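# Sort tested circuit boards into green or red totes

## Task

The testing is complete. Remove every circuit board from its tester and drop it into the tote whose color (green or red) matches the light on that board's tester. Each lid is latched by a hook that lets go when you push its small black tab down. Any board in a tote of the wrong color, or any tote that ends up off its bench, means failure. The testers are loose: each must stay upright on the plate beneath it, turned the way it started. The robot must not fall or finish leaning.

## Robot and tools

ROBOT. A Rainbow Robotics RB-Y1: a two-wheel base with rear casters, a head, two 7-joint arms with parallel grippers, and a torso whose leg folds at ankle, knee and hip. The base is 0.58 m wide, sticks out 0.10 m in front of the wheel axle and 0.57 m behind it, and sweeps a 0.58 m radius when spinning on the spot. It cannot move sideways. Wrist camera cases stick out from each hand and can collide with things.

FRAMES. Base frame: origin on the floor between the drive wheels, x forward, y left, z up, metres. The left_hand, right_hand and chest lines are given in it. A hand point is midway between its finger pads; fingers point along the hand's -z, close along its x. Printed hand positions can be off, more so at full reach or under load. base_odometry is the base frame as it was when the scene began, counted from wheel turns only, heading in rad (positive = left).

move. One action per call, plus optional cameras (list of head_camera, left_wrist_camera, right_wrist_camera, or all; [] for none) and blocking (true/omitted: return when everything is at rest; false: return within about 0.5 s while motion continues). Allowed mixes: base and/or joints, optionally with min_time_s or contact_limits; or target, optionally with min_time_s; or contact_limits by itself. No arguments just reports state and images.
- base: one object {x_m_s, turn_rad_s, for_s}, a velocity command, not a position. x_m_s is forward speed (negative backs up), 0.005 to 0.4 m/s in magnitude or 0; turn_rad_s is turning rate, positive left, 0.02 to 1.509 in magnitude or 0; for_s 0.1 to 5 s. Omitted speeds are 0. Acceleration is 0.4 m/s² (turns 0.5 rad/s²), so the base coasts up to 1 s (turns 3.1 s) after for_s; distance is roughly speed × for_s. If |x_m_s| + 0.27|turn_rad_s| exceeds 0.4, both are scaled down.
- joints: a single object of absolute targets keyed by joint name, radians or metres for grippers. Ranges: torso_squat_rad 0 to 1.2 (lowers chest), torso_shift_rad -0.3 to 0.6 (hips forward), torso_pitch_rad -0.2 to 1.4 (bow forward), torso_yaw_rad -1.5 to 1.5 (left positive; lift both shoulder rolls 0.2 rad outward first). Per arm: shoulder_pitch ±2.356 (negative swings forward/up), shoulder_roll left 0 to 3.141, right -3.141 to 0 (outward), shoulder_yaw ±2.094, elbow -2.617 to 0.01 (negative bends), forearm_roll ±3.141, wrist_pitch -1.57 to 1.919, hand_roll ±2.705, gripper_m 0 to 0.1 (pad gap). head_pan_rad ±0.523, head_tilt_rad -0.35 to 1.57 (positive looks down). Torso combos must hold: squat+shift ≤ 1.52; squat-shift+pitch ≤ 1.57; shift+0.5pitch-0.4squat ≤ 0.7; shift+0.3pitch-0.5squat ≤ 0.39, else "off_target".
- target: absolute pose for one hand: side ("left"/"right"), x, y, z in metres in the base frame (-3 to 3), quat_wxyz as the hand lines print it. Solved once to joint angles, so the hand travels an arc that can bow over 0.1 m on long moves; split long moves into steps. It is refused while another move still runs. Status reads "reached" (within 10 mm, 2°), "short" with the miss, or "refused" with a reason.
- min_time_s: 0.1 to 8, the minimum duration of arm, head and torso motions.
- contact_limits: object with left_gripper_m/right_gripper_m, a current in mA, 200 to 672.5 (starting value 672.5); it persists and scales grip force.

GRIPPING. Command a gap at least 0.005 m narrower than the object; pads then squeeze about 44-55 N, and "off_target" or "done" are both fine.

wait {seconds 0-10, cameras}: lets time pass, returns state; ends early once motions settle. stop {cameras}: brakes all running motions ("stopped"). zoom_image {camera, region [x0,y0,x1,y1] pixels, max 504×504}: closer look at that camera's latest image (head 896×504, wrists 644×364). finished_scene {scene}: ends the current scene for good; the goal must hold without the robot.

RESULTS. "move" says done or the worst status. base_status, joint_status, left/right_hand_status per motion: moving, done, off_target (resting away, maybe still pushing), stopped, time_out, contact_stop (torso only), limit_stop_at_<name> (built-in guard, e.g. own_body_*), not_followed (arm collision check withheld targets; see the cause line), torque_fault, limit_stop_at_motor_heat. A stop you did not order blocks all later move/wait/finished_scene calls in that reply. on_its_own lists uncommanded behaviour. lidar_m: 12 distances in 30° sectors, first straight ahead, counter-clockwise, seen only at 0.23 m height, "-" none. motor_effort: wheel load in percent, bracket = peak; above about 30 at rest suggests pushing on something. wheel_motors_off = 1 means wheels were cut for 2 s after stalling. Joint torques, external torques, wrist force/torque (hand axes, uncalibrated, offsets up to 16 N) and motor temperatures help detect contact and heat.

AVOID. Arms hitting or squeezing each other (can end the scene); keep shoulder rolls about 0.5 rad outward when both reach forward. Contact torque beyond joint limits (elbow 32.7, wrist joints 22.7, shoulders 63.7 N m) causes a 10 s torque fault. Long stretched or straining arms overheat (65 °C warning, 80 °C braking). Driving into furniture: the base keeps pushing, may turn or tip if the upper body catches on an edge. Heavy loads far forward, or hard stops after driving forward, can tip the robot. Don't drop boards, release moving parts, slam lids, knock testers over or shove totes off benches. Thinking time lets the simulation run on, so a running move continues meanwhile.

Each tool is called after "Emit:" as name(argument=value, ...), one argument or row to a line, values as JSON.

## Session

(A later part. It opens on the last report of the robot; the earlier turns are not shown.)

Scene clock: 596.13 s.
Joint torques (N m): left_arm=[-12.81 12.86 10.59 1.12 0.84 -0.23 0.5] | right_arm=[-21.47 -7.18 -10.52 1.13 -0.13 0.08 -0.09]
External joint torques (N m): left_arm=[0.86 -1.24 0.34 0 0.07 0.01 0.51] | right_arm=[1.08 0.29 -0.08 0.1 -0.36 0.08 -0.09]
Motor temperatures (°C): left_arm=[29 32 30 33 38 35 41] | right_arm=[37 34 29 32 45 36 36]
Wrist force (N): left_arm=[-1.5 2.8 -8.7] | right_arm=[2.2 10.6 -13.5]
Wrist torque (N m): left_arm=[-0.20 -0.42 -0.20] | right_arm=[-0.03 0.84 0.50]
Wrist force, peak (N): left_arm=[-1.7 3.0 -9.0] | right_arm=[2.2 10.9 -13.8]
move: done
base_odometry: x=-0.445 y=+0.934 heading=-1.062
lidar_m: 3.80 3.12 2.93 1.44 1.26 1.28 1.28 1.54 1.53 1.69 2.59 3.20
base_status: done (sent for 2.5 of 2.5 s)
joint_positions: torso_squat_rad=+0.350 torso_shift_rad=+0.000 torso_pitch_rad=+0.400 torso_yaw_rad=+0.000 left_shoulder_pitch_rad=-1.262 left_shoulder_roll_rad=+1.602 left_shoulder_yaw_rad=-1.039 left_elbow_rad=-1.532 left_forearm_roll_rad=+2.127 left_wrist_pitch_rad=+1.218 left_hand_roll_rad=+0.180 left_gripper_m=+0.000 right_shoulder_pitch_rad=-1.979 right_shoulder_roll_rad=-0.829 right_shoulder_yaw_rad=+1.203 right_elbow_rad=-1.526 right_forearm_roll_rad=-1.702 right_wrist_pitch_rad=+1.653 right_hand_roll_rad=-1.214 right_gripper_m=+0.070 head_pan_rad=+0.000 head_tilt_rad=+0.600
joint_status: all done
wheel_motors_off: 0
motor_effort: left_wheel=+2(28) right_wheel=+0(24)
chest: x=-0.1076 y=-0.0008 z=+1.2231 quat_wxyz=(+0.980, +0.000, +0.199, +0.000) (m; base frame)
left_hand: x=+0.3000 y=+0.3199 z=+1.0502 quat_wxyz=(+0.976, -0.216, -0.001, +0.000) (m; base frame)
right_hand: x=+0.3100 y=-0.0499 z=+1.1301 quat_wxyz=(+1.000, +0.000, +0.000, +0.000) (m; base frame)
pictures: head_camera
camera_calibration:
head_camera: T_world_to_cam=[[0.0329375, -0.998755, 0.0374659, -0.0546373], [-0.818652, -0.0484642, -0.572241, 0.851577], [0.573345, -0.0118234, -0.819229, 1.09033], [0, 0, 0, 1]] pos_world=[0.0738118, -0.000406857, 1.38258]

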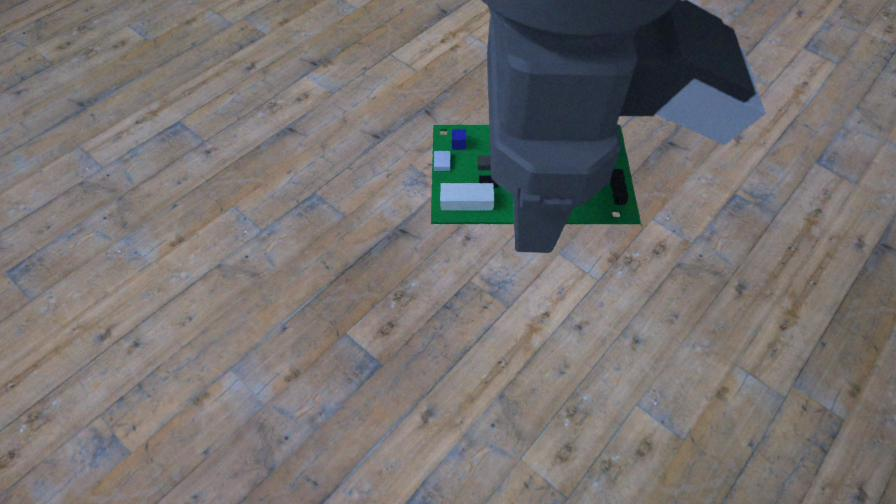

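Emit:
move(
  base={"x_m_s":0.4,"for_s":4},
  cameras=[],
)

Emit:
move(
  base={"x_m_s":0.38,"for_s":3.8},
  joints={"head_tilt_rad":0.6},
  cameras=["head_camera"],
)

Emit:
move(
  base={"turn_rad_s":-0.5,"for_s":1.04},
  cameras=["head_camera"],
)

Scene clock: 606.73 s.
Joint torques (N m): left_arm=[-12.68 12.78 10.6 1.19 0.89 -0.26 0.39] | right_arm=[-21.12 -7.18 -10.51 1.09 -0.05 -0.01 -0.25]
External joint torques (N m): left_arm=[0.98 -1.33 0.34 0.08 0.13 -0.02 0.4] | right_arm=[1.44 0.28 -0.07 0.07 -0.27 -0.01 -0.25]
Motor temperatures (°C): left_arm=[29 32 30 33 38 35 41] | right_arm=[37 34 29 32 45 36 36]
Wrist force (N): left_arm=[-1.5 2.6 -8.8] | right_arm=[2.5 10.4 -13.5]
Wrist torque (N m): left_arm=[-0.18 -0.40 -0.19] | right_arm=[0.00 0.90 0.51]
Wrist force, peak (N): left_arm=[-1.7 2.5 -9.2] | right_arm=[3.0 10.9 -13.7]
move: done
base_odometry: x=+0.334 y=-0.464 heading=-1.063
lidar_m: 2.21 2.10 2.09 2.30 2.37 2.30 2.87 2.56 2.54 2.80 1.98 1.92
base_status: done (sent for 4 of 4 s)
joint_positions: torso_squat_rad=+0.350 torso_shift_rad=+0.000 torso_pitch_rad=+0.400 torso_yaw_rad=+0.000 left_shoulder_pitch_rad=-1.262 left_shoulder_roll_rad=+1.602 left_shoulder_yaw_rad=-1.039 left_elbow_rad=-1.532 left_forearm_roll_rad=+2.127 left_wrist_pitch_rad=+1.218 left_hand_roll_rad=+0.180 left_gripper_m=+0.000 right_shoulder_pitch_rad=-1.979 right_shoulder_roll_rad=-0.829 right_shoulder_yaw_rad=+1.203 right_elbow_rad=-1.526 right_forearm_roll_rad=-1.702 right_wrist_pitch_rad=+1.653 right_hand_roll_rad=-1.214 right_gripper_m=+0.070 head_pan_rad=+0.000 head_tilt_rad=+0.600
joint_status: not commanded
wheel_motors_off: 0
motor_effort: left_wheel=-3(30) right_wheel=+1(26)
chest: x=-0.1076 y=-0.0008 z=+1.2231 quat_wxyz=(+0.980, +0.000, +0.199, +0.000) (m; base frame)
left_hand: x=+0.3001 y=+0.3199 z=+1.0501 quat_wxyz=(+0.976, -0.216, -0.001, +0.000) (m; base frame)
right_hand: x=+0.3101 y=-0.0499 z=+1.1300 quat_wxyz=(+1.000, +0.000, +0.000, +0.000) (m; base frame)
pictures: none
No camera images: "cameras" was empty.

Scene clock: 611.83 s.
Joint torques (N m): left_arm=[-12.86 13.03 10.65 1.13 0.85 -0.22 0.4] | right_arm=[-20.72 -7.71 -10.72 1.09 -0.07 -0.07 -0.16]
External joint torques (N m): left_arm=[0.81 -1.07 0.39 0.01 0.09 0.02 0.41] | right_arm=[1.83 -0.25 -0.28 0.07 -0.3 -0.07 -0.16]
Motor temperatures (°C): left_arm=[29 32 30 33 38 35 41] | right_arm=[37 34 29 32 45 36 36]
Wrist force (N): left_arm=[-1.6 2.8 -8.7] | right_arm=[2.5 10.4 -13.5]
Wrist torque (N m): left_arm=[-0.19 -0.41 -0.20] | right_arm=[-0.01 0.90 0.52]
Wrist force, peak (N): left_arm=[-1.4 3.0 -9.2] | right_arm=[2.4 11.0 -13.9]
move: done
base_odometry: x=+1.036 y=-1.725 heading=-1.063
lidar_m: 0.88 1.16 1.15 1.30 2.03 3.50 4.28 3.48 2.12 1.25 1.48 0.83
base_status: done (sent for 3.8 of 3.8 s)
joint_positions: torso_squat_rad=+0.350 torso_shift_rad=+0.000 torso_pitch_rad=+0.400 torso_yaw_rad=+0.000 left_shoulder_pitch_rad=-1.262 left_shoulder_roll_rad=+1.602 left_shoulder_yaw_rad=-1.039 left_elbow_rad=-1.532 left_forearm_roll_rad=+2.127 left_wrist_pitch_rad=+1.218 left_hand_roll_rad=+0.180 left_gripper_m=+0.000 right_shoulder_pitch_rad=-1.979 right_shoulder_roll_rad=-0.829 right_shoulder_yaw_rad=+1.203 right_elbow_rad=-1.526 right_forearm_roll_rad=-1.702 right_wrist_pitch_rad=+1.653 right_hand_roll_rad=-1.214 right_gripper_m=+0.070 head_pan_rad=+0.000 head_tilt_rad=+0.600
joint_status: all done
wheel_motors_off: 0
motor_effort: left_wheel=-3(22) right_wheel=+0(24)
chest: x=-0.1075 y=-0.0008 z=+1.2231 quat_wxyz=(+0.980, +0.000, +0.199, +0.000) (m; base frame)
left_hand: x=+0.3001 y=+0.3199 z=+1.0501 quat_wxyz=(+0.976, -0.216, -0.001, +0.000) (m; base frame)
right_hand: x=+0.3101 y=-0.0499 z=+1.1300 quat_wxyz=(+1.000, +0.000, +0.000, +0.000) (m; base frame)
pictures: head_camera
camera_calibration:
head_camera: T_world_to_cam=[[0.0329444, -0.998755, 0.0374605, -0.054632], [-0.818744, -0.0484649, -0.572109, 0.851466], [0.573212, -0.0118228, -0.819322, 1.09037], [0, 0, 0, 1]] pos_world=[0.0739218, -0.000406585, 1.38254]

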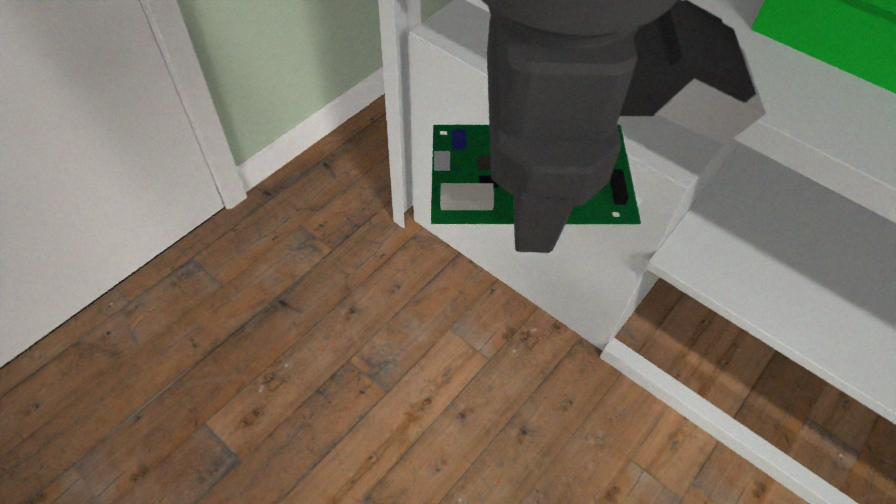

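Scene clock: 614.17 s.
Joint torques (N m): left_arm=[-12.7 12.86 10.44 1.11 0.9 -0.22 0.43] | right_arm=[-21.11 -7.16 -10.34 1.11 0 -0.01 -0.16]
External joint torques (N m): left_arm=[0.97 -1.24 0.19 0 0.13 0.02 0.44] | right_arm=[1.44 0.3 0.1 0.08 -0.23 -0.01 -0.16]
Motor temperatures (°C): left_arm=[29 32 30 33 38 35 41] | right_arm=[37 34 29 32 45 36 36]
Wrist force (N): left_arm=[-1.6 2.8 -9.0] | right_arm=[2.5 10.4 -13.6]
Wrist torque (N m): left_arm=[-0.21 -0.42 -0.20] | right_arm=[-0.01 0.90 0.51]
Wrist force, peak (N): left_arm=[-1.7 2.5 -9.2] | right_arm=[2.4 10.8 -13.8]
move: done
base_odometry: x=+1.036 y=-1.725 heading=-1.579
lidar_m: 0.82 0.89 1.15 1.15 1.30 2.07 3.49 4.23 3.48 2.06 1.21 1.48
base_status: done (sent for 1.03 of 1.03 s)
joint_positions: torso_squat_rad=+0.350 torso_shift_rad=+0.000 torso_pitch_rad=+0.400 torso_yaw_rad=+0.000 left_shoulder_pitch_rad=-1.262 left_shoulder_roll_rad=+1.602 left_shoulder_yaw_rad=-1.039 left_elbow_rad=-1.532 left_forearm_roll_rad=+2.127 left_wrist_pitch_rad=+1.218 left_hand_roll_rad=+0.180 left_gripper_m=+0.000 right_shoulder_pitch_rad=-1.979 right_shoulder_roll_rad=-0.829 right_shoulder_yaw_rad=+1.203 right_elbow_rad=-1.526 right_forearm_roll_rad=-1.702 right_wrist_pitch_rad=+1.653 right_hand_roll_rad=-1.214 right_gripper_m=+0.070 head_pan_rad=+0.000 head_tilt_rad=+0.600
joint_status: not commanded
wheel_motors_off: 0
motor_effort: left_wheel=+2(25) right_wheel=+1(25)
chest: x=-0.1075 y=-0.0008 z=+1.2231 quat_wxyz=(+0.980, +0.000, +0.199, +0.000) (m; base frame)
left_hand: x=+0.3001 y=+0.3199 z=+1.0501 quat_wxyz=(+0.976, -0.216, -0.001, +0.000) (m; base frame)
right_hand: x=+0.3101 y=-0.0499 z=+1.1300 quat_wxyz=(+1.000, +0.000, +0.000, +0.000) (m; base frame)
pictures: head_camera
camera_calibration:
head_camera: T_world_to_cam=[[0.0329381, -0.998755, 0.0374582, -0.0546306], [-0.818733, -0.0484586, -0.572126, 0.851475], [0.573229, -0.0118236, -0.81931, 1.09036], [0, 0, 0, 1]] pos_world=[0.0739026, -0.000409289, 1.38254]

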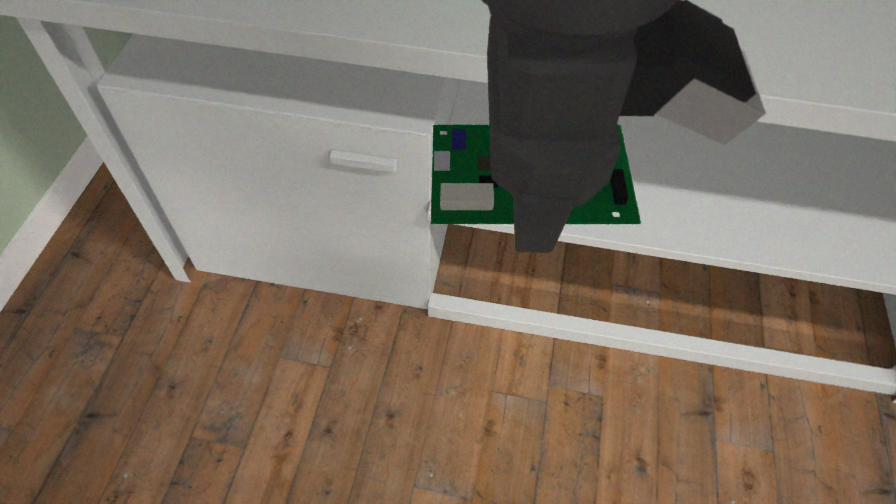

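Emit:
move(
  base={"turn_rad_s":-0.2,"for_s":0.4},
  joints={"head_tilt_rad":0.15},
  cameras=["head_camera"],
)

Scene clock: 620.80 s.
Joint torques (N m): left_arm=[-12.77 13.03 10.74 1.14 0.92 -0.2 0.41] | right_arm=[-21.02 -7.2 -10.46 0.99 -0.08 0.02 -0.15]
External joint torques (N m): left_arm=[0.9 -1.07 0.48 0.03 0.15 0.04 0.41] | right_arm=[1.53 0.26 -0.02 -0.04 -0.31 0.02 -0.15]
Motor temperatures (°C): left_arm=[29 32 30 33 38 35 41] | right_arm=[37 34 29 32 45 36 36]
Wrist force (N): left_arm=[-1.7 2.7 -8.7] | right_arm=[2.4 10.7 -13.5]
Wrist torque (N m): left_arm=[-0.18 -0.42 -0.20] | right_arm=[-0.04 0.87 0.52]
Wrist force, peak (N): left_arm=[-1.8 2.6 -9.0] | right_arm=[2.4 10.8 -13.8]
move: done
base_odometry: x=+1.036 y=-1.725 heading=-1.659
lidar_m: 0.83 0.86 1.17 1.16 1.26 1.87 3.49 3.77 3.52 3.19 1.22 1.47
base_status: done (sent for 0.4 of 0.4 s)
joint_positions: torso_squat_rad=+0.350 torso_shift_rad=+0.000 torso_pitch_rad=+0.400 torso_yaw_rad=+0.000 left_shoulder_pitch_rad=-1.262 left_shoulder_roll_rad=+1.602 left_shoulder_yaw_rad=-1.039 left_elbow_rad=-1.532 left_forearm_roll_rad=+2.127 left_wrist_pitch_rad=+1.218 left_hand_roll_rad=+0.180 left_gripper_m=+0.000 right_shoulder_pitch_rad=-1.979 right_shoulder_roll_rad=-0.829 right_shoulder_yaw_rad=+1.203 right_elbow_rad=-1.526 right_forearm_roll_rad=-1.702 right_wrist_pitch_rad=+1.653 right_hand_roll_rad=-1.214 right_gripper_m=+0.070 head_pan_rad=+0.000 head_tilt_rad=+0.150
joint_status: all done
wheel_motors_off: 0
motor_effort: left_wheel=+3(25) right_wheel=-1(18)
chest: x=-0.1075 y=-0.0007 z=+1.2231 quat_wxyz=(+0.980, +0.000, +0.199, +0.000) (m; base frame)
left_hand: x=+0.3001 y=+0.3199 z=+1.0501 quat_wxyz=(+0.976, -0.216, -0.001, +0.000) (m; base frame)
right_hand: x=+0.3101 y=-0.0499 z=+1.1300 quat_wxyz=(+1.000, +0.000, +0.000, +0.000) (m; base frame)
pictures: head_camera
camera_calibration:
head_camera: T_world_to_cam=[[0.0129363, -0.998763, 0.0480164, -0.0695735], [-0.488394, -0.0482139, -0.87129, 1.27305], [0.872527, -0.0121796, -0.488413, 0.630319], [0, 0, 0, 1]] pos_world=[0.0726779, -0.000431924, 1.42039]

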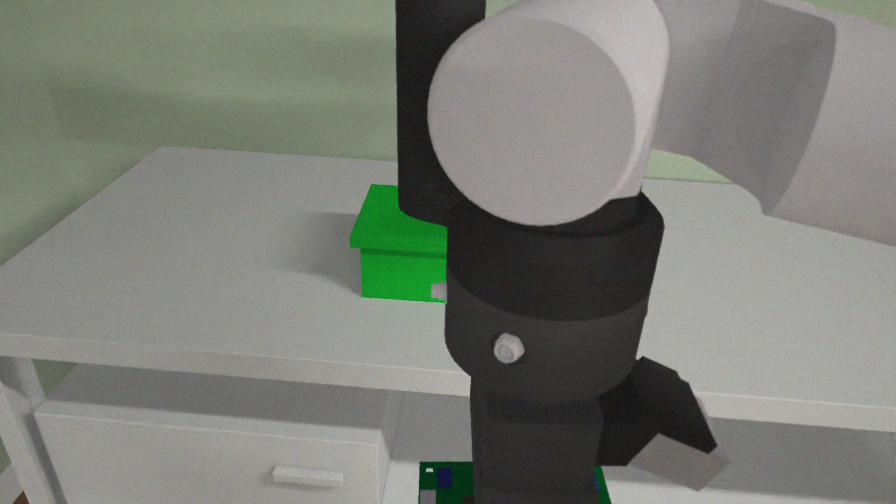

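Emit:
move(
  base={"x_m_s":0.25,"for_s":1.6},
  joints={"head_tilt_rad":0.4},
  cameras=[],
)

Emit:
move(
  target={"side":"right","x":0.31,"y":-0.22,"z":1.13,"quat_wxyz":[1,0,0,0]},
  min_time_s=1,
  cameras=["head_camera"],
)

Scene clock: 636.53 s.
Joint torques (N m): left_arm=[-12.71 12.91 10.62 1.18 0.88 -0.21 0.34] | right_arm=[-20.76 -7.6 -10.46 1.1 -0.11 0.01 -0.2]
External joint torques (N m): left_arm=[0.96 -1.2 0.36 0.07 0.11 0.03 0.35] | right_arm=[1.79 -0.14 -0.02 0.08 -0.34 0.01 -0.2]
Motor temperatures (°C): left_arm=[29 32 30 33 38 35 41] | right_arm=[37 34 29 32 45 36 36]
Wrist force (N): left_arm=[-1.9 2.7 -8.7] | right_arm=[2.3 10.3 -13.6]
Wrist torque (N m): left_arm=[-0.20 -0.44 -0.20] | right_arm=[0.00 0.87 0.50]
Wrist force, peak (N): left_arm=[-2.1 3.0 -9.3] | right_arm=[2.5 10.9 -13.8]
move: done
base_odometry: x=+1.001 y=-2.123 heading=-1.659
lidar_m: 0.43 0.44 0.63 1.11 1.20 1.80 3.89 4.55 3.56 1.42 1.04 1.09
base_status: done (sent for 1.6 of 1.6 s)
joint_positions: torso_squat_rad=+0.350 torso_shift_rad=+0.000 torso_pitch_rad=+0.400 torso_yaw_rad=+0.000 left_shoulder_pitch_rad=-1.262 left_shoulder_roll_rad=+1.602 left_shoulder_yaw_rad=-1.039 left_elbow_rad=-1.532 left_forearm_roll_rad=+2.127 left_wrist_pitch_rad=+1.218 left_hand_roll_rad=+0.180 left_gripper_m=+0.000 right_shoulder_pitch_rad=-1.979 right_shoulder_roll_rad=-0.829 right_shoulder_yaw_rad=+1.203 right_elbow_rad=-1.526 right_forearm_roll_rad=-1.702 right_wrist_pitch_rad=+1.653 right_hand_roll_rad=-1.214 right_gripper_m=+0.070 head_pan_rad=+0.000 head_tilt_rad=+0.400
joint_status: all done
wheel_motors_off: 0
motor_effort: left_wheel=-3(31) right_wheel=+0(25)
chest: x=-0.1076 y=-0.0007 z=+1.2231 quat_wxyz=(+0.980, +0.000, +0.199, +0.000) (m; base frame)
left_hand: x=+0.3001 y=+0.3199 z=+1.0501 quat_wxyz=(+0.976, -0.216, -0.001, +0.000) (m; base frame)
right_hand: x=+0.3101 y=-0.0499 z=+1.1301 quat_wxyz=(+1.000, +0.000, +0.000, +0.000) (m; base frame)
pictures: none
No camera images: "cameras" was empty.

Scene clock: 638.03 s.
Joint torques (N m): left_arm=[-12.95 12.88 10.55 1.12 0.91 -0.28 0.48] | right_arm=[-16.9 -7.39 -11.3 0.89 -0.2 -0.32 -0.03]
External joint torques (N m): left_arm=[0.72 -1.23 0.29 0 0.15 -0.04 0.48] | right_arm=[1.79 0.54 -0.67 -0.58 -0.45 -0.31 -0.03]
Motor temperatures (°C): left_arm=[29 32 30 33 38 35 41] | right_arm=[37 34 29 32 45 36 36]
Wrist force (N): left_arm=[-1.4 2.8 -8.9] | right_arm=[2.2 10.3 -13.3]
Wrist torque (N m): left_arm=[-0.21 -0.40 -0.21] | right_arm=[0.01 0.85 0.53]
Wrist force, peak (N): left_arm=[-1.6 2.9 -9.0] | right_arm=[2.1 11.3 -13.9]
move: done
base_odometry: x=+1.001 y=-2.123 heading=-1.659
lidar_m: 0.44 0.44 0.63 1.11 1.20 1.80 3.90 4.56 3.55 1.42 1.03 1.09
base_status: not commanded
joint_positions: torso_squat_rad=+0.350 torso_shift_rad=+0.000 torso_pitch_rad=+0.400 torso_yaw_rad=+0.000 left_shoulder_pitch_rad=-1.262 left_shoulder_roll_rad=+1.602 left_shoulder_yaw_rad=-1.039 left_elbow_rad=-1.532 left_forearm_roll_rad=+2.127 left_wrist_pitch_rad=+1.218 left_hand_roll_rad=+0.180 left_gripper_m=+0.000 right_shoulder_pitch_rad=-1.810 right_shoulder_roll_rad=-1.326 right_shoulder_yaw_rad=+1.168 right_elbow_rad=-1.735 right_forearm_roll_rad=-1.744 right_wrist_pitch_rad=+1.615 right_hand_roll_rad=-0.907 right_gripper_m=+0.070 head_pan_rad=+0.000 head_tilt_rad=+0.400
joint_status: all done
wheel_motors_off: 0
motor_effort: left_wheel=-2(4) right_wheel=+0(2)
chest: x=-0.1076 y=-0.0007 z=+1.2231 quat_wxyz=(+0.980, +0.000, +0.199, +0.000) (m; base frame)
left_hand: x=+0.3001 y=+0.3199 z=+1.0501 quat_wxyz=(+0.976, -0.216, -0.001, +0.000) (m; base frame)
right_hand: x=+0.3101 y=-0.2201 z=+1.1301 quat_wxyz=(+1.000, +0.000, +0.000, +0.000) (m; base frame)
right_hand_status: reached (checked arc, planned for 1.0 s): 0 mm and 0.0 deg off.
pictures: head_camera
camera_calibration:
head_camera: T_world_to_cam=[[0.0246285, -0.998759, 0.0432838, -0.0628395], [-0.688694, -0.0483347, -0.723439, 1.06434], [0.724633, -0.0119921, -0.68903, 0.909573], [0, 0, 0, 1]] pos_world=[0.0754466, -0.000409209, 1.39943]

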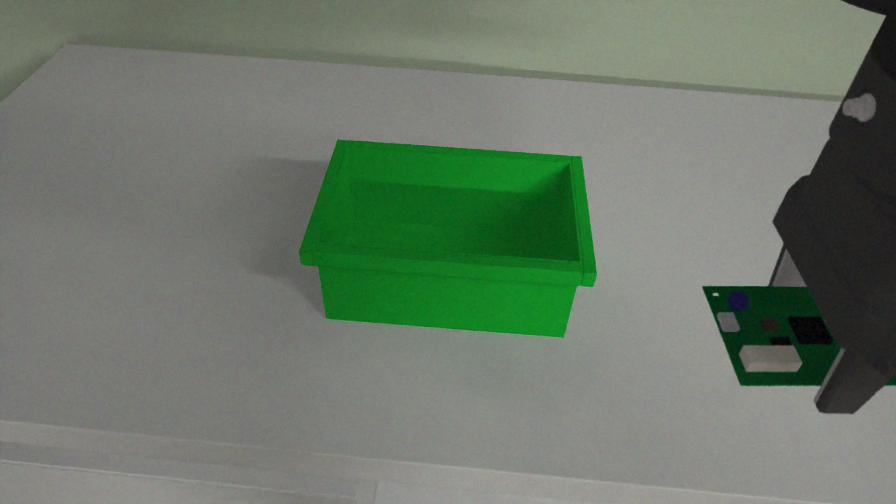

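Emit:
move(
  target={"side":"right","x":0.31,"y":-0.05,"z":1.2,"quat_wxyz":[1,0,0,0]},
  min_time_s=1,
  cameras=[],
)

Emit:
move(
  base={"x_m_s":0.2,"for_s":0.6},
  joints={"torso_pitch_rad":0.6},
  cameras=[],
)

Emit:
move(
  target={"side":"right","x":0.45,"y":-0.01,"z":1.1,"quat_wxyz":[1,0,0,0]},
  min_time_s=1.5,
  cameras=["head_camera"],
)

Scene clock: 656.57 s.
Joint torques (N m): left_arm=[-12.7 12.81 10.47 1.19 0.91 -0.18 0.42] | right_arm=[-20.07 -7.17 -10.1 2.24 -0.08 0.14 0.04]
External joint torques (N m): left_arm=[0.97 -1.29 0.21 0.08 0.14 0.06 0.42] | right_arm=[2.31 0.2 -0.26 0.66 -0.31 0.15 0.04]
Motor temperatures (°C): left_arm=[29 32 30 33 38 35 41] | right_arm=[36 34 29 32 45 36 36]
Wrist force (N): left_arm=[-1.8 3.0 -8.7] | right_arm=[2.1 10.6 -13.5]
Wrist torque (N m): left_arm=[-0.23 -0.44 -0.20] | right_arm=[-0.02 0.84 0.50]
Wrist force, peak (N): left_arm=[-1.9 2.8 -9.1] | right_arm=[2.2 11.3 -13.8]
move: done
base_odometry: x=+1.001 y=-2.123 heading=-1.659
lidar_m: 0.43 0.43 0.63 1.10 1.20 1.80 3.90 4.55 3.55 1.41 1.03 1.09
base_status: not commanded
joint_positions: torso_squat_rad=+0.350 torso_shift_rad=+0.000 torso_pitch_rad=+0.400 torso_yaw_rad=+0.000 left_shoulder_pitch_rad=-1.262 left_shoulder_roll_rad=+1.602 left_shoulder_yaw_rad=-1.039 left_elbow_rad=-1.532 left_forearm_roll_rad=+2.127 left_wrist_pitch_rad=+1.218 left_hand_roll_rad=+0.180 left_gripper_m=+0.000 right_shoulder_pitch_rad=-2.108 right_shoulder_roll_rad=-0.833 right_shoulder_yaw_rad=+1.145 right_elbow_rad=-1.432 right_forearm_roll_rad=-1.791 right_wrist_pitch_rad=+1.785 right_hand_roll_rad=-1.184 right_gripper_m=+0.070 head_pan_rad=+0.000 head_tilt_rad=+0.400
joint_status: all done
wheel_motors_off: 0
motor_effort: left_wheel=-2(3) right_wheel=+2(2)
chest: x=-0.1076 y=-0.0007 z=+1.2231 quat_wxyz=(+0.980, +0.000, +0.199, +0.000) (m; base frame)
left_hand: x=+0.3001 y=+0.3199 z=+1.0501 quat_wxyz=(+0.976, -0.216, -0.001, +0.000) (m; base frame)
right_hand: x=+0.3096 y=-0.0501 z=+1.2001 quat_wxyz=(+1.000, +0.001, -0.001, +0.000) (m; base frame)
right_hand_status: reached (checked arc, planned for 1.0 s): 0 mm and 0.2 deg off.
pictures: none
No camera images: "cameras" was empty.

Scene clock: 658.00 s.
Joint torques (N m): left_arm=[-11.25 14.45 9.67 0.59 0.92 0.1 0.36] | right_arm=[-21.46 -6.64 -9.85 0.13 -0.43 0.22 -0.02]
External joint torques (N m): left_arm=[0.87 -1.17 0.29 0.06 0.11 -0.05 0.36] | right_arm=[1.68 0.26 0.27 0 -0.29 0.07 -0.01]
Motor temperatures (°C): left_arm=[29 32 30 33 38 35 41] | right_arm=[36 34 29 32 45 36 36]
Wrist force (N): left_arm=[-0.8 2.6 -8.6] | right_arm=[3.8 10.2 -13.3]
Wrist torque (N m): left_arm=[-0.18 -0.40 -0.23] | right_arm=[0.04 0.97 0.52]
Wrist force, peak (N): left_arm=[-1.7 2.4 -8.9] | right_arm=[4.1 10.6 -13.8]
move: done
base_odometry: x=+0.991 y=-2.243 heading=-1.659
lidar_m: 0.40 0.31 0.45 1.10 1.19 1.78 4.02 4.58 3.57 1.02 1.03 0.97
base_status: done (sent for 0.6 of 0.6 s)
joint_positions: torso_squat_rad=+0.350 torso_shift_rad=+0.000 torso_pitch_rad=+0.600 torso_yaw_rad=+0.000 left_shoulder_pitch_rad=-1.262 left_shoulder_roll_rad=+1.602 left_shoulder_yaw_rad=-1.039 left_elbow_rad=-1.532 left_forearm_roll_rad=+2.127 left_wrist_pitch_rad=+1.218 left_hand_roll_rad=+0.180 left_gripper_m=+0.000 right_shoulder_pitch_rad=-2.108 right_shoulder_roll_rad=-0.833 right_shoulder_yaw_rad=+1.145 right_elbow_rad=-1.432 right_forearm_roll_rad=-1.791 right_wrist_pitch_rad=+1.785 right_hand_roll_rad=-1.184 right_gripper_m=+0.070 head_pan_rad=+0.000 head_tilt_rad=+0.400
joint_status: all done
wheel_motors_off: 0
motor_effort: left_wheel=-3(23) right_wheel=-1(24)
chest: x=-0.0533 y=-0.0007 z=+1.1934 quat_wxyz=(+0.955, +0.000, +0.296, +0.000) (m; base frame)
left_hand: x=+0.3118 y=+0.3200 z=+0.9429 quat_wxyz=(+0.972, -0.215, +0.097, +0.022) (m; base frame)
right_hand: x=+0.3510 y=-0.0500 z=+1.0880 quat_wxyz=(+0.995, +0.001, +0.099, +0.000) (m; base frame)
pictures: none
No camera images: "cameras" was empty.

Scene clock: 659.83 s.
Joint torques (N m): left_arm=[-11.29 14.28 9.5 0.62 0.95 0.13 0.38] | right_arm=[-25.04 -6.17 -6.13 0.76 0.16 -0.15 0.23]
External joint torques (N m): left_arm=[0.83 -1.34 0.13 0.09 0.14 -0.02 0.38] | right_arm=[1.17 1.62 1.31 0.88 -0.08 -0.14 0.23]
Motor temperatures (°C): left_arm=[29 32 30 33 38 35 41] | right_arm=[36 34 29 32 45 36 36]
Wrist force (N): left_arm=[-0.6 2.6 -8.6] | right_arm=[2.3 10.5 -13.3]
Wrist torque (N m): left_arm=[-0.16 -0.37 -0.22] | right_arm=[-0.01 0.87 0.51]
Wrist force, peak (N): left_arm=[-0.4 2.7 -8.9] | right_arm=[3.3 10.8 -13.5]
move: done
base_odometry: x=+0.991 y=-2.243 heading=-1.659
lidar_m: 0.41 0.31 0.44 1.09 1.18 1.77 4.01 4.57 3.57 1.02 1.03 0.96
base_status: not commanded
joint_positions: torso_squat_rad=+0.350 torso_shift_rad=+0.000 torso_pitch_rad=+0.600 torso_yaw_rad=+0.000 left_shoulder_pitch_rad=-1.262 left_shoulder_roll_rad=+1.602 left_shoulder_yaw_rad=-1.039 left_elbow_rad=-1.532 left_forearm_roll_rad=+2.127 left_wrist_pitch_rad=+1.218 left_hand_roll_rad=+0.180 left_gripper_m=+0.000 right_shoulder_pitch_rad=-2.250 right_shoulder_roll_rad=-0.564 right_shoulder_yaw_rad=+1.194 right_elbow_rad=-0.872 right_forearm_roll_rad=-1.583 right_wrist_pitch_rad=+1.719 right_hand_roll_rad=-0.889 right_gripper_m=+0.070 head_pan_rad=+0.000 head_tilt_rad=+0.400
joint_status: all done
wheel_motors_off: 0
motor_effort: left_wheel=-3(3) right_wheel=+0(2)
chest: x=-0.0534 y=-0.0007 z=+1.1935 quat_wxyz=(+0.955, +0.000, +0.295, +0.000) (m; base frame)
left_hand: x=+0.3118 y=+0.3200 z=+0.9430 quat_wxyz=(+0.972, -0.215, +0.097, +0.022) (m; base frame)
right_hand: x=+0.4497 y=-0.0101 z=+1.1002 quat_wxyz=(+1.000, +0.001, -0.001, +0.000) (m; base frame)
right_hand_status: reached (checked arc, planned for 1.5 s): 0 mm and 0.2 deg off.
pictures: head_camera
camera_calibration:
head_camera: T_world_to_cam=[[0.0328866, -0.998756, 0.0374942, -0.0555296], [-0.818684, -0.0484381, -0.572198, 0.89282], [0.573303, -0.0118782, -0.819258, 0.997234], [0, 0, 0, 1]] pos_world=[0.161046, -0.000368683, 1.32994]

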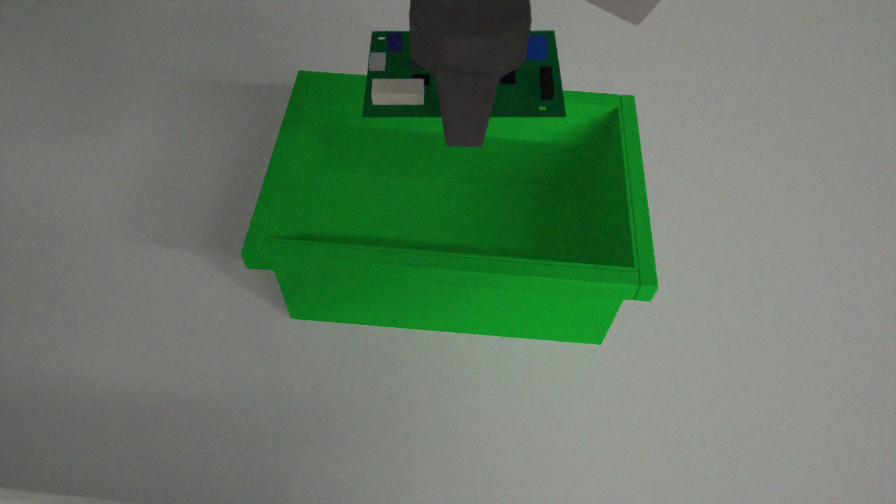

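Emit:
move(
  target={"side":"right","x":0.495,"y":0.0,"z":1.02,"quat_wxyz":[1,0,0,0]},
  min_time_s=1.5,
  cameras=["head_camera","right_wrist_camera"],
)

Scene clock: 668.57 s.
Joint torques (N m): left_arm=[-11.42 14.64 9.7 0.66 0.9 0.16 0.42] | right_arm=[-24.6 -6.68 -1.5 0.43 0.3 -0.29 0.12]
External joint torques (N m): left_arm=[0.7 -0.98 0.32 0.13 0.09 0.01 0.42] | right_arm=[2.76 1.35 1.04 0.92 0.03 -0.15 0.12]
Motor temperatures (°C): left_arm=[29 32 30 33 38 35 41] | right_arm=[37 34 29 32 45 36 36]
Wrist force (N): left_arm=[-0.7 2.4 -8.6] | right_arm=[1.7 10.5 -13.1]
Wrist torque (N m): left_arm=[-0.15 -0.39 -0.22] | right_arm=[-0.03 0.82 0.53]
Wrist force, peak (N): left_arm=[-0.6 2.6 -8.9] | right_arm=[1.9 10.7 -13.8]
move: short
base_odometry: x=+0.991 y=-2.243 heading=-1.659
lidar_m: 0.39 0.32 0.44 1.10 1.18 1.77 4.02 4.58 3.57 1.02 1.02 0.97
base_status: not commanded
joint_positions: torso_squat_rad=+0.350 torso_shift_rad=+0.000 torso_pitch_rad=+0.600 torso_yaw_rad=+0.000 left_shoulder_pitch_rad=-1.262 left_shoulder_roll_rad=+1.602 left_shoulder_yaw_rad=-1.039 left_elbow_rad=-1.532 left_forearm_roll_rad=+2.127 left_wrist_pitch_rad=+1.218 left_hand_roll_rad=+0.180 left_gripper_m=+0.000 right_shoulder_pitch_rad=-2.201 right_shoulder_roll_rad=-0.263 right_shoulder_yaw_rad=+1.236 right_elbow_rad=-0.267 right_forearm_roll_rad=-1.508 right_wrist_pitch_rad=+1.504 right_hand_roll_rad=-0.552 right_gripper_m=+0.070 head_pan_rad=+0.000 head_tilt_rad=+0.400
joint_status: all done
wheel_motors_off: 0
motor_effort: left_wheel=-2(4) right_wheel=+0(2)
chest: x=-0.0534 y=-0.0007 z=+1.1935 quat_wxyz=(+0.955, +0.000, +0.295, +0.000) (m; base frame)
left_hand: x=+0.3118 y=+0.3200 z=+0.9430 quat_wxyz=(+0.972, -0.215, +0.097, +0.022) (m; base frame)
right_hand: x=+0.4945 y=-0.0002 z=+1.0203 quat_wxyz=(+1.000, +0.012, -0.027, +0.000) (m; base frame)
right_hand_status: short (checked arc, as near as the solve gets, planned for 1.5 s): 1 mm and 3.4 deg off. The place is met; only the turn is off.
pictures: head_camera, right_wrist_camera
camera_calibration:
head_camera: T_world_to_cam=[[0.0328865, -0.998755, 0.0375044, -0.0555334], [-0.818675, -0.048444, -0.57221, 0.892834], [0.573315, -0.0118859, -0.819249, 0.997228], [0, 0, 0, 1]] pos_world=[0.161041, -0.00035888, 1.32995]
right_wrist_camera: T_world_to_cam=[[-0.997311, 0.0213384, -0.0701117, 0.567206], [-0.0137643, 0.885112, 0.465174, -0.43443], [0.0719828, 0.464889, -0.882438, 0.936557], [0, 0, 0, 1]] pos_world=[0.492285, -0.0629785, 1.06831]

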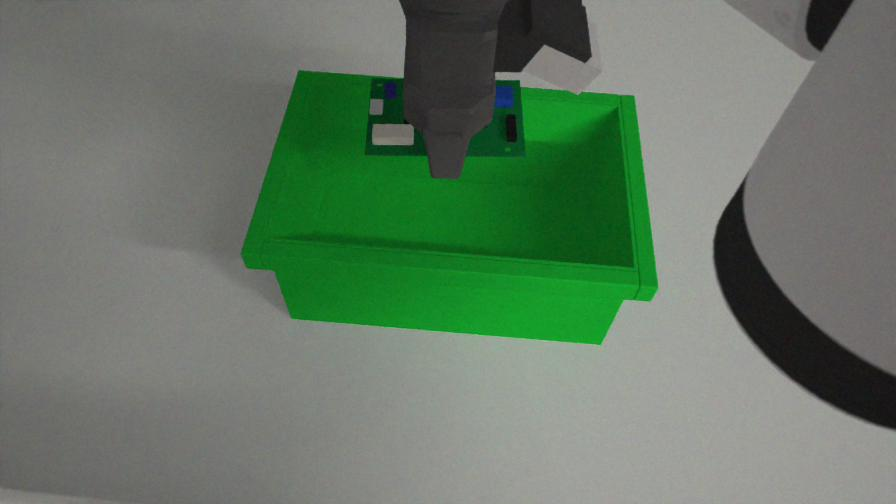

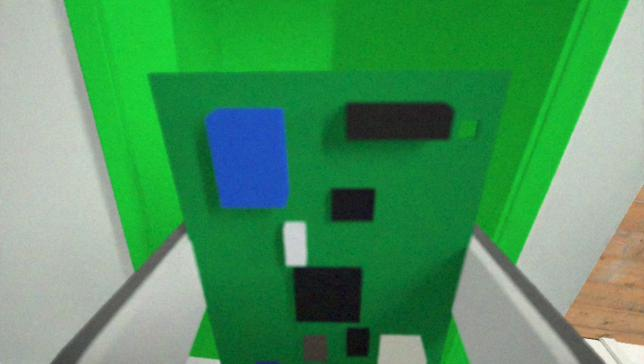

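Emit:
move(
  target={"side":"right","x":0.482,"y":0.0,"z":0.95,"quat_wxyz":[1,0,0,0]},
  min_time_s=1.5,
  cameras=["right_wrist_camera"],
)

Emit:
move(
  target={"side":"right","x":0.48,"y":0.0,"z":0.905,"quat_wxyz":[1,0,0,0]},
  min_time_s=1.5,
  cameras=["head_camera","right_wrist_camera"],
)

Scene clock: 679.07 s.
Joint torques (N m): left_arm=[-11.37 14.48 9.82 0.61 0.92 0.17 0.44] | right_arm=[-23.75 -5.01 -1.45 0.45 0.29 -0.48 -0.35]
External joint torques (N m): left_arm=[0.75 -1.14 0.44 0.08 0.11 0.02 0.44] | right_arm=[3.24 2.22 1.06 0.94 0.03 -0.39 -0.35]
Motor temperatures (°C): left_arm=[29 32 30 33 38 35 41] | right_arm=[37 34 29 32 45 36 36]
Wrist force (N): left_arm=[-0.6 2.5 -8.6] | right_arm=[1.9 10.5 -13.2]
Wrist torque (N m): left_arm=[-0.15 -0.38 -0.21] | right_arm=[-0.02 0.82 0.53]
Wrist force, peak (N): left_arm=[-0.7 2.6 -8.9] | right_arm=[1.9 11.0 -13.7]
move: done
base_odometry: x=+0.991 y=-2.243 heading=-1.659
lidar_m: 0.40 0.31 0.45 1.10 1.19 1.78 4.01 4.58 3.57 1.03 1.02 0.97
base_status: not commanded
joint_positions: torso_squat_rad=+0.350 torso_shift_rad=+0.000 torso_pitch_rad=+0.600 torso_yaw_rad=+0.000 left_shoulder_pitch_rad=-1.262 left_shoulder_roll_rad=+1.602 left_shoulder_yaw_rad=-1.039 left_elbow_rad=-1.532 left_forearm_roll_rad=+2.127 left_wrist_pitch_rad=+1.218 left_hand_roll_rad=+0.180 left_gripper_m=+0.000 right_shoulder_pitch_rad=-2.077 right_shoulder_roll_rad=-0.220 right_shoulder_yaw_rad=+1.260 right_elbow_rad=-0.267 right_forearm_roll_rad=-1.487 right_wrist_pitch_rad=+1.401 right_hand_roll_rad=-0.563 right_gripper_m=+0.070 head_pan_rad=+0.000 head_tilt_rad=+0.400
joint_status: all done
wheel_motors_off: 0
motor_effort: left_wheel=-3(3) right_wheel=+0(2)
chest: x=-0.0534 y=-0.0007 z=+1.1935 quat_wxyz=(+0.955, +0.000, +0.295, +0.000) (m; base frame)
left_hand: x=+0.3118 y=+0.3200 z=+0.9430 quat_wxyz=(+0.972, -0.215, +0.097, +0.022) (m; base frame)
right_hand: x=+0.4817 y=-0.0003 z=+0.9505 quat_wxyz=(+1.000, +0.007, -0.015, +0.000) (m; base frame)
right_hand_status: reached (checked arc, as near as the solve gets, planned for 1.5 s): 1 mm and 1.9 deg off.
pictures: right_wrist_camera
camera_calibration:
right_wrist_camera: T_world_to_cam=[[-0.998711, 0.0208507, -0.0462808, 0.527562], [-0.00256528, 0.889845, 0.456255, -0.398977], [0.050696, 0.455786, -0.888645, 0.892032], [0, 0, 0, 1]] pos_world=[0.480636, -0.0625477, 0.99915]

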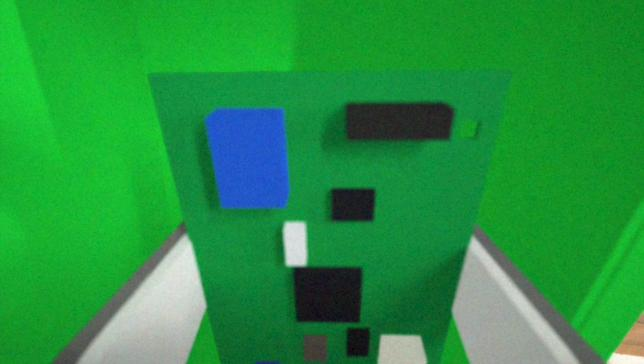

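Scene clock: 680.90 s.
Joint torques (N m): left_arm=[-11.33 14.61 9.68 0.64 0.96 0.1 0.43] | right_arm=[7.44 8.28 2.89 -0.13 1.08 -4.87 -0.86]
External joint torques (N m): left_arm=[0.82 -0.99 0.29 0.1 0.15 -0.05 0.43] | right_arm=[34.13 15 5.37 0.36 0.8 -4.7 -0.86]
Motor temperatures (°C): left_arm=[29 32 30 33 38 35 41] | right_arm=[37 34 29 32 45 36 36]
Wrist force (N): left_arm=[-0.7 2.0 -8.7] | right_arm=[4.6 0.4 68.1]
Wrist torque (N m): left_arm=[-0.11 -0.38 -0.22] | right_arm=[0.72 5.78 1.03]
Wrist force, peak (N): left_arm=[-0.7 2.7 -8.8] | right_arm=[3.8 0.5 70.9]
move: short
base_odometry: x=+0.991 y=-2.243 heading=-1.659
lidar_m: 0.39 0.32 0.45 1.10 1.18 1.78 4.02 4.58 3.57 1.02 1.01 0.96
base_status: not commanded
joint_positions: torso_squat_rad=+0.350 torso_shift_rad=-0.001 torso_pitch_rad=+0.597 torso_yaw_rad=+0.000 left_shoulder_pitch_rad=-1.262 left_shoulder_roll_rad=+1.602 left_shoulder_yaw_rad=-1.039 left_elbow_rad=-1.532 left_forearm_roll_rad=+2.127 left_wrist_pitch_rad=+1.218 left_hand_roll_rad=+0.180 left_gripper_m=+0.000 right_shoulder_pitch_rad=-2.001 right_shoulder_roll_rad=-0.201 right_shoulder_yaw_rad=+1.277 right_elbow_rad=-0.267 right_forearm_roll_rad=-1.465 right_wrist_pitch_rad=+1.288 right_hand_roll_rad=-0.568 right_gripper_m=+0.070 head_pan_rad=+0.000 head_tilt_rad=+0.400
joint_status: all done
wheel_motors_off: 0
motor_effort: left_wheel=-2(4) right_wheel=+0(2)
chest: x=-0.0549 y=-0.0008 z=+1.1939 quat_wxyz=(+0.956, +0.001, +0.294, +0.000) (m; base frame)
left_hand: x=+0.3111 y=+0.3198 z=+0.9446 quat_wxyz=(+0.972, -0.215, +0.095, +0.021) (m; base frame)
right_hand: x=+0.4819 y=-0.0004 z=+0.9120 quat_wxyz=(+0.999, +0.014, -0.033, -0.001) (m; base frame)
right_hand_status: short (checked arc, as near as the solve gets, planned for 1.5 s): 7 mm and 4.1 deg off. The place is met; only the turn is off.
pictures: head_camera, right_wrist_camera
camera_calibration:
head_camera: T_world_to_cam=[[0.032608, -0.998764, 0.0375175, -0.0556311], [-0.816908, -0.0482604, -0.574745, 0.894985], [0.575845, -0.011907, -0.817472, 0.996487], [0, 0, 0, 1]] pos_world=[0.159112, -0.000504836, 1.33108]
right_wrist_camera: T_world_to_cam=[[-0.996288, 0.023068, -0.0829341, 0.558187], [-0.0185205, 0.883423, 0.468209, -0.384498], [0.0840666, 0.468007, -0.879717, 0.833654], [0, 0, 0, 1]] pos_world=[0.478912, -0.063358, 0.959698]

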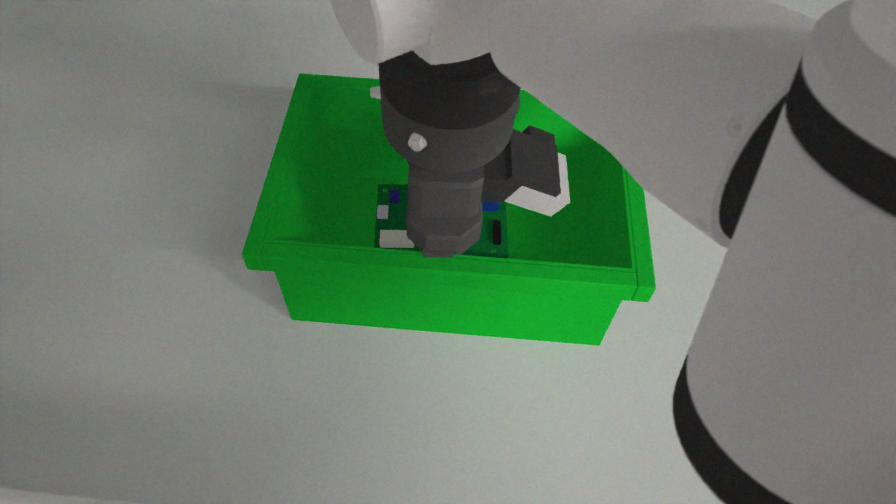

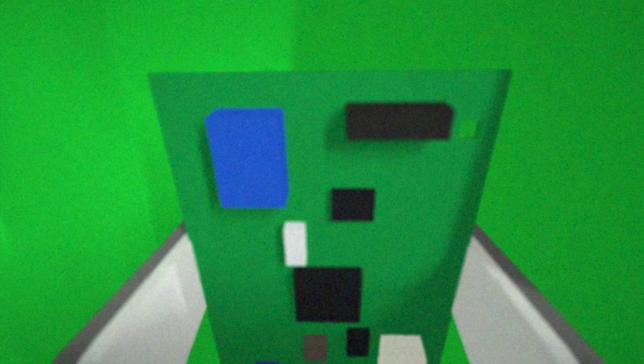

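Emit:
move(
  target={"side":"right","x":0.48,"y":0.0,"z":0.914,"quat_wxyz":[1,0,0,0]},
  min_time_s=0.6,
  cameras=[],
)

Emit:
move(
  joints={"right_gripper_m":0.1},
  cameras=["right_wrist_camera"],
)

Scene clock: 686.47 s.
Joint torques (N m): left_arm=[-11.35 14.53 9.63 0.64 0.9 0.19 0.43] | right_arm=[-14.42 -2.07 -2.62 -0.66 -0.56 -1.12 0.13]
External joint torques (N m): left_arm=[0.78 -1.08 0.25 0.11 0.09 0.04 0.42] | right_arm=[12.29 4.68 -0.14 -0.17 -0.83 -0.97 0.13]
Motor temperatures (°C): left_arm=[29 32 30 33 38 35 41] | right_arm=[37 34 29 32 45 36 36]
Wrist force (N): left_arm=[-0.6 2.7 -8.7] | right_arm=[6.6 6.1 10.8]
Wrist torque (N m): left_arm=[-0.19 -0.38 -0.21] | right_arm=[0.25 2.47 0.72]
Wrist force, peak (N): left_arm=[-0.8 2.7 -8.9] | right_arm=[4.2 0.5 69.1]
move: short
base_odometry: x=+0.991 y=-2.243 heading=-1.659
lidar_m: 0.39 0.31 0.45 1.09 1.18 1.78 4.02 4.56 3.57 1.03 1.02 0.96
base_status: not commanded
joint_positions: torso_squat_rad=+0.350 torso_shift_rad=+0.000 torso_pitch_rad=+0.599 torso_yaw_rad=+0.000 left_shoulder_pitch_rad=-1.262 left_shoulder_roll_rad=+1.602 left_shoulder_yaw_rad=-1.039 left_elbow_rad=-1.532 left_forearm_roll_rad=+2.127 left_wrist_pitch_rad=+1.218 left_hand_roll_rad=+0.180 left_gripper_m=+0.000 right_shoulder_pitch_rad=-2.008 right_shoulder_roll_rad=-0.202 right_shoulder_yaw_rad=+1.274 right_elbow_rad=-0.267 right_forearm_roll_rad=-1.468 right_wrist_pitch_rad=+1.305 right_hand_roll_rad=-0.567 right_gripper_m=+0.070 head_pan_rad=+0.000 head_tilt_rad=+0.400
joint_status: all done
wheel_motors_off: 0
motor_effort: left_wheel=-2(4) right_wheel=+2(3)
chest: x=-0.0539 y=-0.0008 z=+1.1936 quat_wxyz=(+0.956, +0.001, +0.295, +0.000) (m; base frame)
left_hand: x=+0.3115 y=+0.3198 z=+0.9436 quat_wxyz=(+0.972, -0.215, +0.096, +0.022) (m; base frame)
right_hand: x=+0.4809 y=-0.0004 z=+0.9144 quat_wxyz=(+1.000, +0.012, -0.028, +0.000) (m; base frame)
right_hand_status: short (checked arc, as near as the solve gets, planned for 0.6 s): 1 mm and 3.5 deg off. The place is met; only the turn is off.
pictures: none
No camera images: "cameras" was empty.

Scene clock: 687.27 s.
Joint torques (N m): left_arm=[-11.27 14.4 9.72 0.52 0.93 0.13 0.38] | right_arm=[-22.55 -4.1 -2.56 -0.74 -0.33 -0.16 0.12]
External joint torques (N m): left_arm=[0.85 -1.22 0.34 -0.01 0.12 -0.02 0.37] | right_arm=[4.12 2.61 -0.07 -0.24 -0.59 -0.02 0.12]
Motor temperatures (°C): left_arm=[29 32 30 33 38 35 41] | right_arm=[37 34 29 32 45 36 36]
Wrist force (N): left_arm=[-0.5 2.8 -8.3] | right_arm=[3.3 10.4 -13.3]
Wrist torque (N m): left_arm=[-0.20 -0.37 -0.22] | right_arm=[-0.03 0.87 0.53]
Wrist force, peak (N): left_arm=[-0.7 2.8 -8.8] | right_arm=[3.3 10.4 -13.3]
move: done
base_odometry: x=+0.991 y=-2.243 heading=-1.659
lidar_m: 0.40 0.31 0.44 1.10 1.19 1.78 4.02 4.57 3.56 1.03 1.02 0.97
base_status: not commanded
joint_positions: torso_squat_rad=+0.350 torso_shift_rad=+0.000 torso_pitch_rad=+0.600 torso_yaw_rad=+0.000 left_shoulder_pitch_rad=-1.262 left_shoulder_roll_rad=+1.602 left_shoulder_yaw_rad=-1.039 left_elbow_rad=-1.532 left_forearm_roll_rad=+2.127 left_wrist_pitch_rad=+1.218 left_hand_roll_rad=+0.180 left_gripper_m=+0.000 right_shoulder_pitch_rad=-2.006 right_shoulder_roll_rad=-0.202 right_shoulder_yaw_rad=+1.274 right_elbow_rad=-0.267 right_forearm_roll_rad=-1.468 right_wrist_pitch_rad=+1.304 right_hand_roll_rad=-0.567 right_gripper_m=+0.099 head_pan_rad=+0.000 head_tilt_rad=+0.400
joint_status: all done
wheel_motors_off: 0
motor_effort: left_wheel=-2(3) right_wheel=+1(3)
chest: x=-0.0534 y=-0.0008 z=+1.1935 quat_wxyz=(+0.955, +0.001, +0.295, +0.000) (m; base frame)
left_hand: x=+0.3118 y=+0.3199 z=+0.9431 quat_wxyz=(+0.972, -0.215, +0.097, +0.022) (m; base frame)
right_hand: x=+0.4805 y=-0.0004 z=+0.9126 quat_wxyz=(+1.000, +0.012, -0.027, +0.000) (m; base frame)
pictures: right_wrist_camera
camera_calibration:
right_wrist_camera: T_world_to_cam=[[-0.997346, 0.0218286, -0.0694586, 0.54506], [-0.0130956, 0.884657, 0.466058, -0.385459], [0.0716205, 0.465731, -0.882024, 0.842464], [0, 0, 0, 1]] pos_world=[0.478228, -0.0632601, 0.960578]

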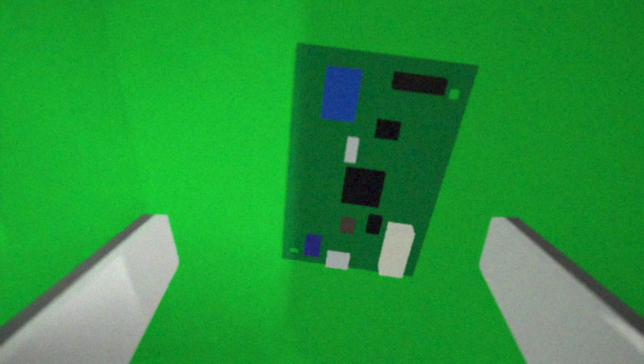

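Emit:
move(
  target={"side":"right","x":0.475,"y":0.0,"z":1.0,"quat_wxyz":[1,0,0,0]},
  min_time_s=1.2,
  cameras=[],
)

Emit:
move(
  target={"side":"right","x":0.42,"y":-0.1,"z":1.12,"quat_wxyz":[1,0,0,0]},
  min_time_s=1.2,
  cameras=["head_camera"],
)

Scene clock: 696.73 s.
Joint torques (N m): left_arm=[-11.38 14.54 9.8 0.51 0.9 0.16 0.47] | right_arm=[-25.34 -8.77 -3.99 -0.79 -0.23 0.15 -0.38]
External joint torques (N m): left_arm=[0.74 -1.08 0.41 -0.02 0.08 0.01 0.47] | right_arm=[1.81 -1.01 -1.12 -0.31 -0.49 0.15 -0.38]
Motor temperatures (°C): left_arm=[29 32 30 33 38 35 41] | right_arm=[37 34 29 32 45 36 36]
Wrist force (N): left_arm=[-0.5 2.6 -8.7] | right_arm=[2.4 10.7 -12.7]
Wrist torque (N m): left_arm=[-0.17 -0.35 -0.22] | right_arm=[-0.03 0.87 0.52]
Wrist force, peak (N): left_arm=[-0.6 2.7 -8.9] | right_arm=[3.1 10.5 -13.7]
move: done
base_odometry: x=+0.991 y=-2.243 heading=-1.659
lidar_m: 0.39 0.31 0.45 1.10 1.18 1.78 4.01 4.57 3.56 1.03 1.01 0.97
base_status: not commanded
joint_positions: torso_squat_rad=+0.350 torso_shift_rad=+0.000 torso_pitch_rad=+0.600 torso_yaw_rad=+0.000 left_shoulder_pitch_rad=-1.262 left_shoulder_roll_rad=+1.602 left_shoulder_yaw_rad=-1.039 left_elbow_rad=-1.532 left_forearm_roll_rad=+2.127 left_wrist_pitch_rad=+1.218 left_hand_roll_rad=+0.180 left_gripper_m=+0.000 right_shoulder_pitch_rad=-2.163 right_shoulder_roll_rad=-0.256 right_shoulder_yaw_rad=+1.244 right_elbow_rad=-0.306 right_forearm_roll_rad=-1.510 right_wrist_pitch_rad=+1.538 right_hand_roll_rad=-0.587 right_gripper_m=+0.099 head_pan_rad=+0.000 head_tilt_rad=+0.400
joint_status: all done
wheel_motors_off: 0
motor_effort: left_wheel=-3(3) right_wheel=+2(3)
chest: x=-0.0534 y=-0.0008 z=+1.1935 quat_wxyz=(+0.955, +0.001, +0.295, +0.000) (m; base frame)
left_hand: x=+0.3118 y=+0.3199 z=+0.9431 quat_wxyz=(+0.972, -0.215, +0.097, +0.022) (m; base frame)
right_hand: x=+0.4753 y=+0.0002 z=+0.9999 quat_wxyz=(+1.000, -0.003, +0.005, +0.000) (m; base frame)
right_hand_status: reached (checked arc, planned for 1.2 s): 0 mm and 0.7 deg off.
pictures: none
No camera images: "cameras" was empty.

Scene clock: 698.53 s.
Joint torques (N m): left_arm=[-11.32 14.4 9.62 0.67 0.95 0.31 0.51] | right_arm=[-22.09 -5.39 -8.3 1.4 -0.08 -0.2 0.13]
External joint torques (N m): left_arm=[0.8 -1.23 0.24 0.13 0.14 0.16 0.5] | right_arm=[1.19 1.11 1.53 -0.32 -0.32 -0.2 0.13]
Motor temperatures (°C): left_arm=[29 32 30 33 38 35 41] | right_arm=[37 34 29 32 45 36 36]
Wrist force (N): left_arm=[-0.5 2.7 -8.6] | right_arm=[2.3 10.5 -12.9]
Wrist torque (N m): left_arm=[-0.19 -0.37 -0.23] | right_arm=[-0.03 0.85 0.51]
Wrist force, peak (N): left_arm=[-0.6 2.5 -9.0] | right_arm=[2.1 11.1 -13.5]
move: done
base_odometry: x=+0.991 y=-2.243 heading=-1.659
lidar_m: 0.40 0.31 0.45 1.09 1.18 1.78 4.02 4.57 3.57 1.03 1.02 0.96
base_status: not commanded
joint_positions: torso_squat_rad=+0.350 torso_shift_rad=+0.000 torso_pitch_rad=+0.600 torso_yaw_rad=+0.000 left_shoulder_pitch_rad=-1.262 left_shoulder_roll_rad=+1.602 left_shoulder_yaw_rad=-1.039 left_elbow_rad=-1.532 left_forearm_roll_rad=+2.127 left_wrist_pitch_rad=+1.218 left_hand_roll_rad=+0.180 left_gripper_m=+0.000 right_shoulder_pitch_rad=-2.274 right_shoulder_roll_rad=-0.971 right_shoulder_yaw_rad=+1.337 right_elbow_rad=-1.349 right_forearm_roll_rad=-1.781 right_wrist_pitch_rad=+1.658 right_hand_roll_rad=-0.976 right_gripper_m=+0.099 head_pan_rad=+0.000 head_tilt_rad=+0.400
joint_status: all done
wheel_motors_off: 0
motor_effort: left_wheel=-2(3) right_wheel=+1(3)
chest: x=-0.0534 y=-0.0007 z=+1.1935 quat_wxyz=(+0.955, +0.000, +0.295, +0.000) (m; base frame)
left_hand: x=+0.3118 y=+0.3199 z=+0.9430 quat_wxyz=(+0.972, -0.215, +0.097, +0.022) (m; base frame)
right_hand: x=+0.4201 y=-0.0999 z=+1.1201 quat_wxyz=(+1.000, +0.000, +0.000, +0.000) (m; base frame)
right_hand_status: reached (checked arc, planned for 1.4 s): 0 mm and 0.0 deg off.
pictures: head_camera
camera_calibration:
head_camera: T_world_to_cam=[[0.0328484, -0.998757, 0.0374857, -0.0555358], [-0.818622, -0.0484032, -0.57229, 0.892902], [0.573393, -0.0118878, -0.819194, 0.997202], [0, 0, 0, 1]] pos_world=[0.160985, -0.000392874, 1.32998]

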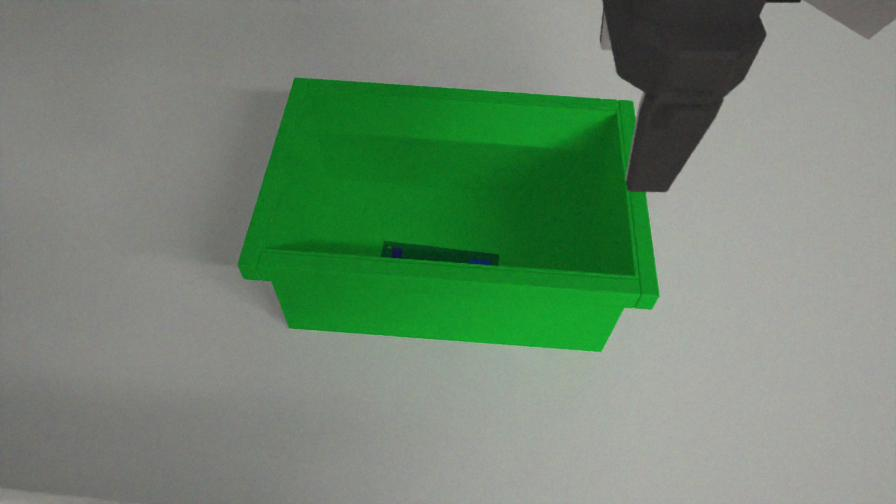

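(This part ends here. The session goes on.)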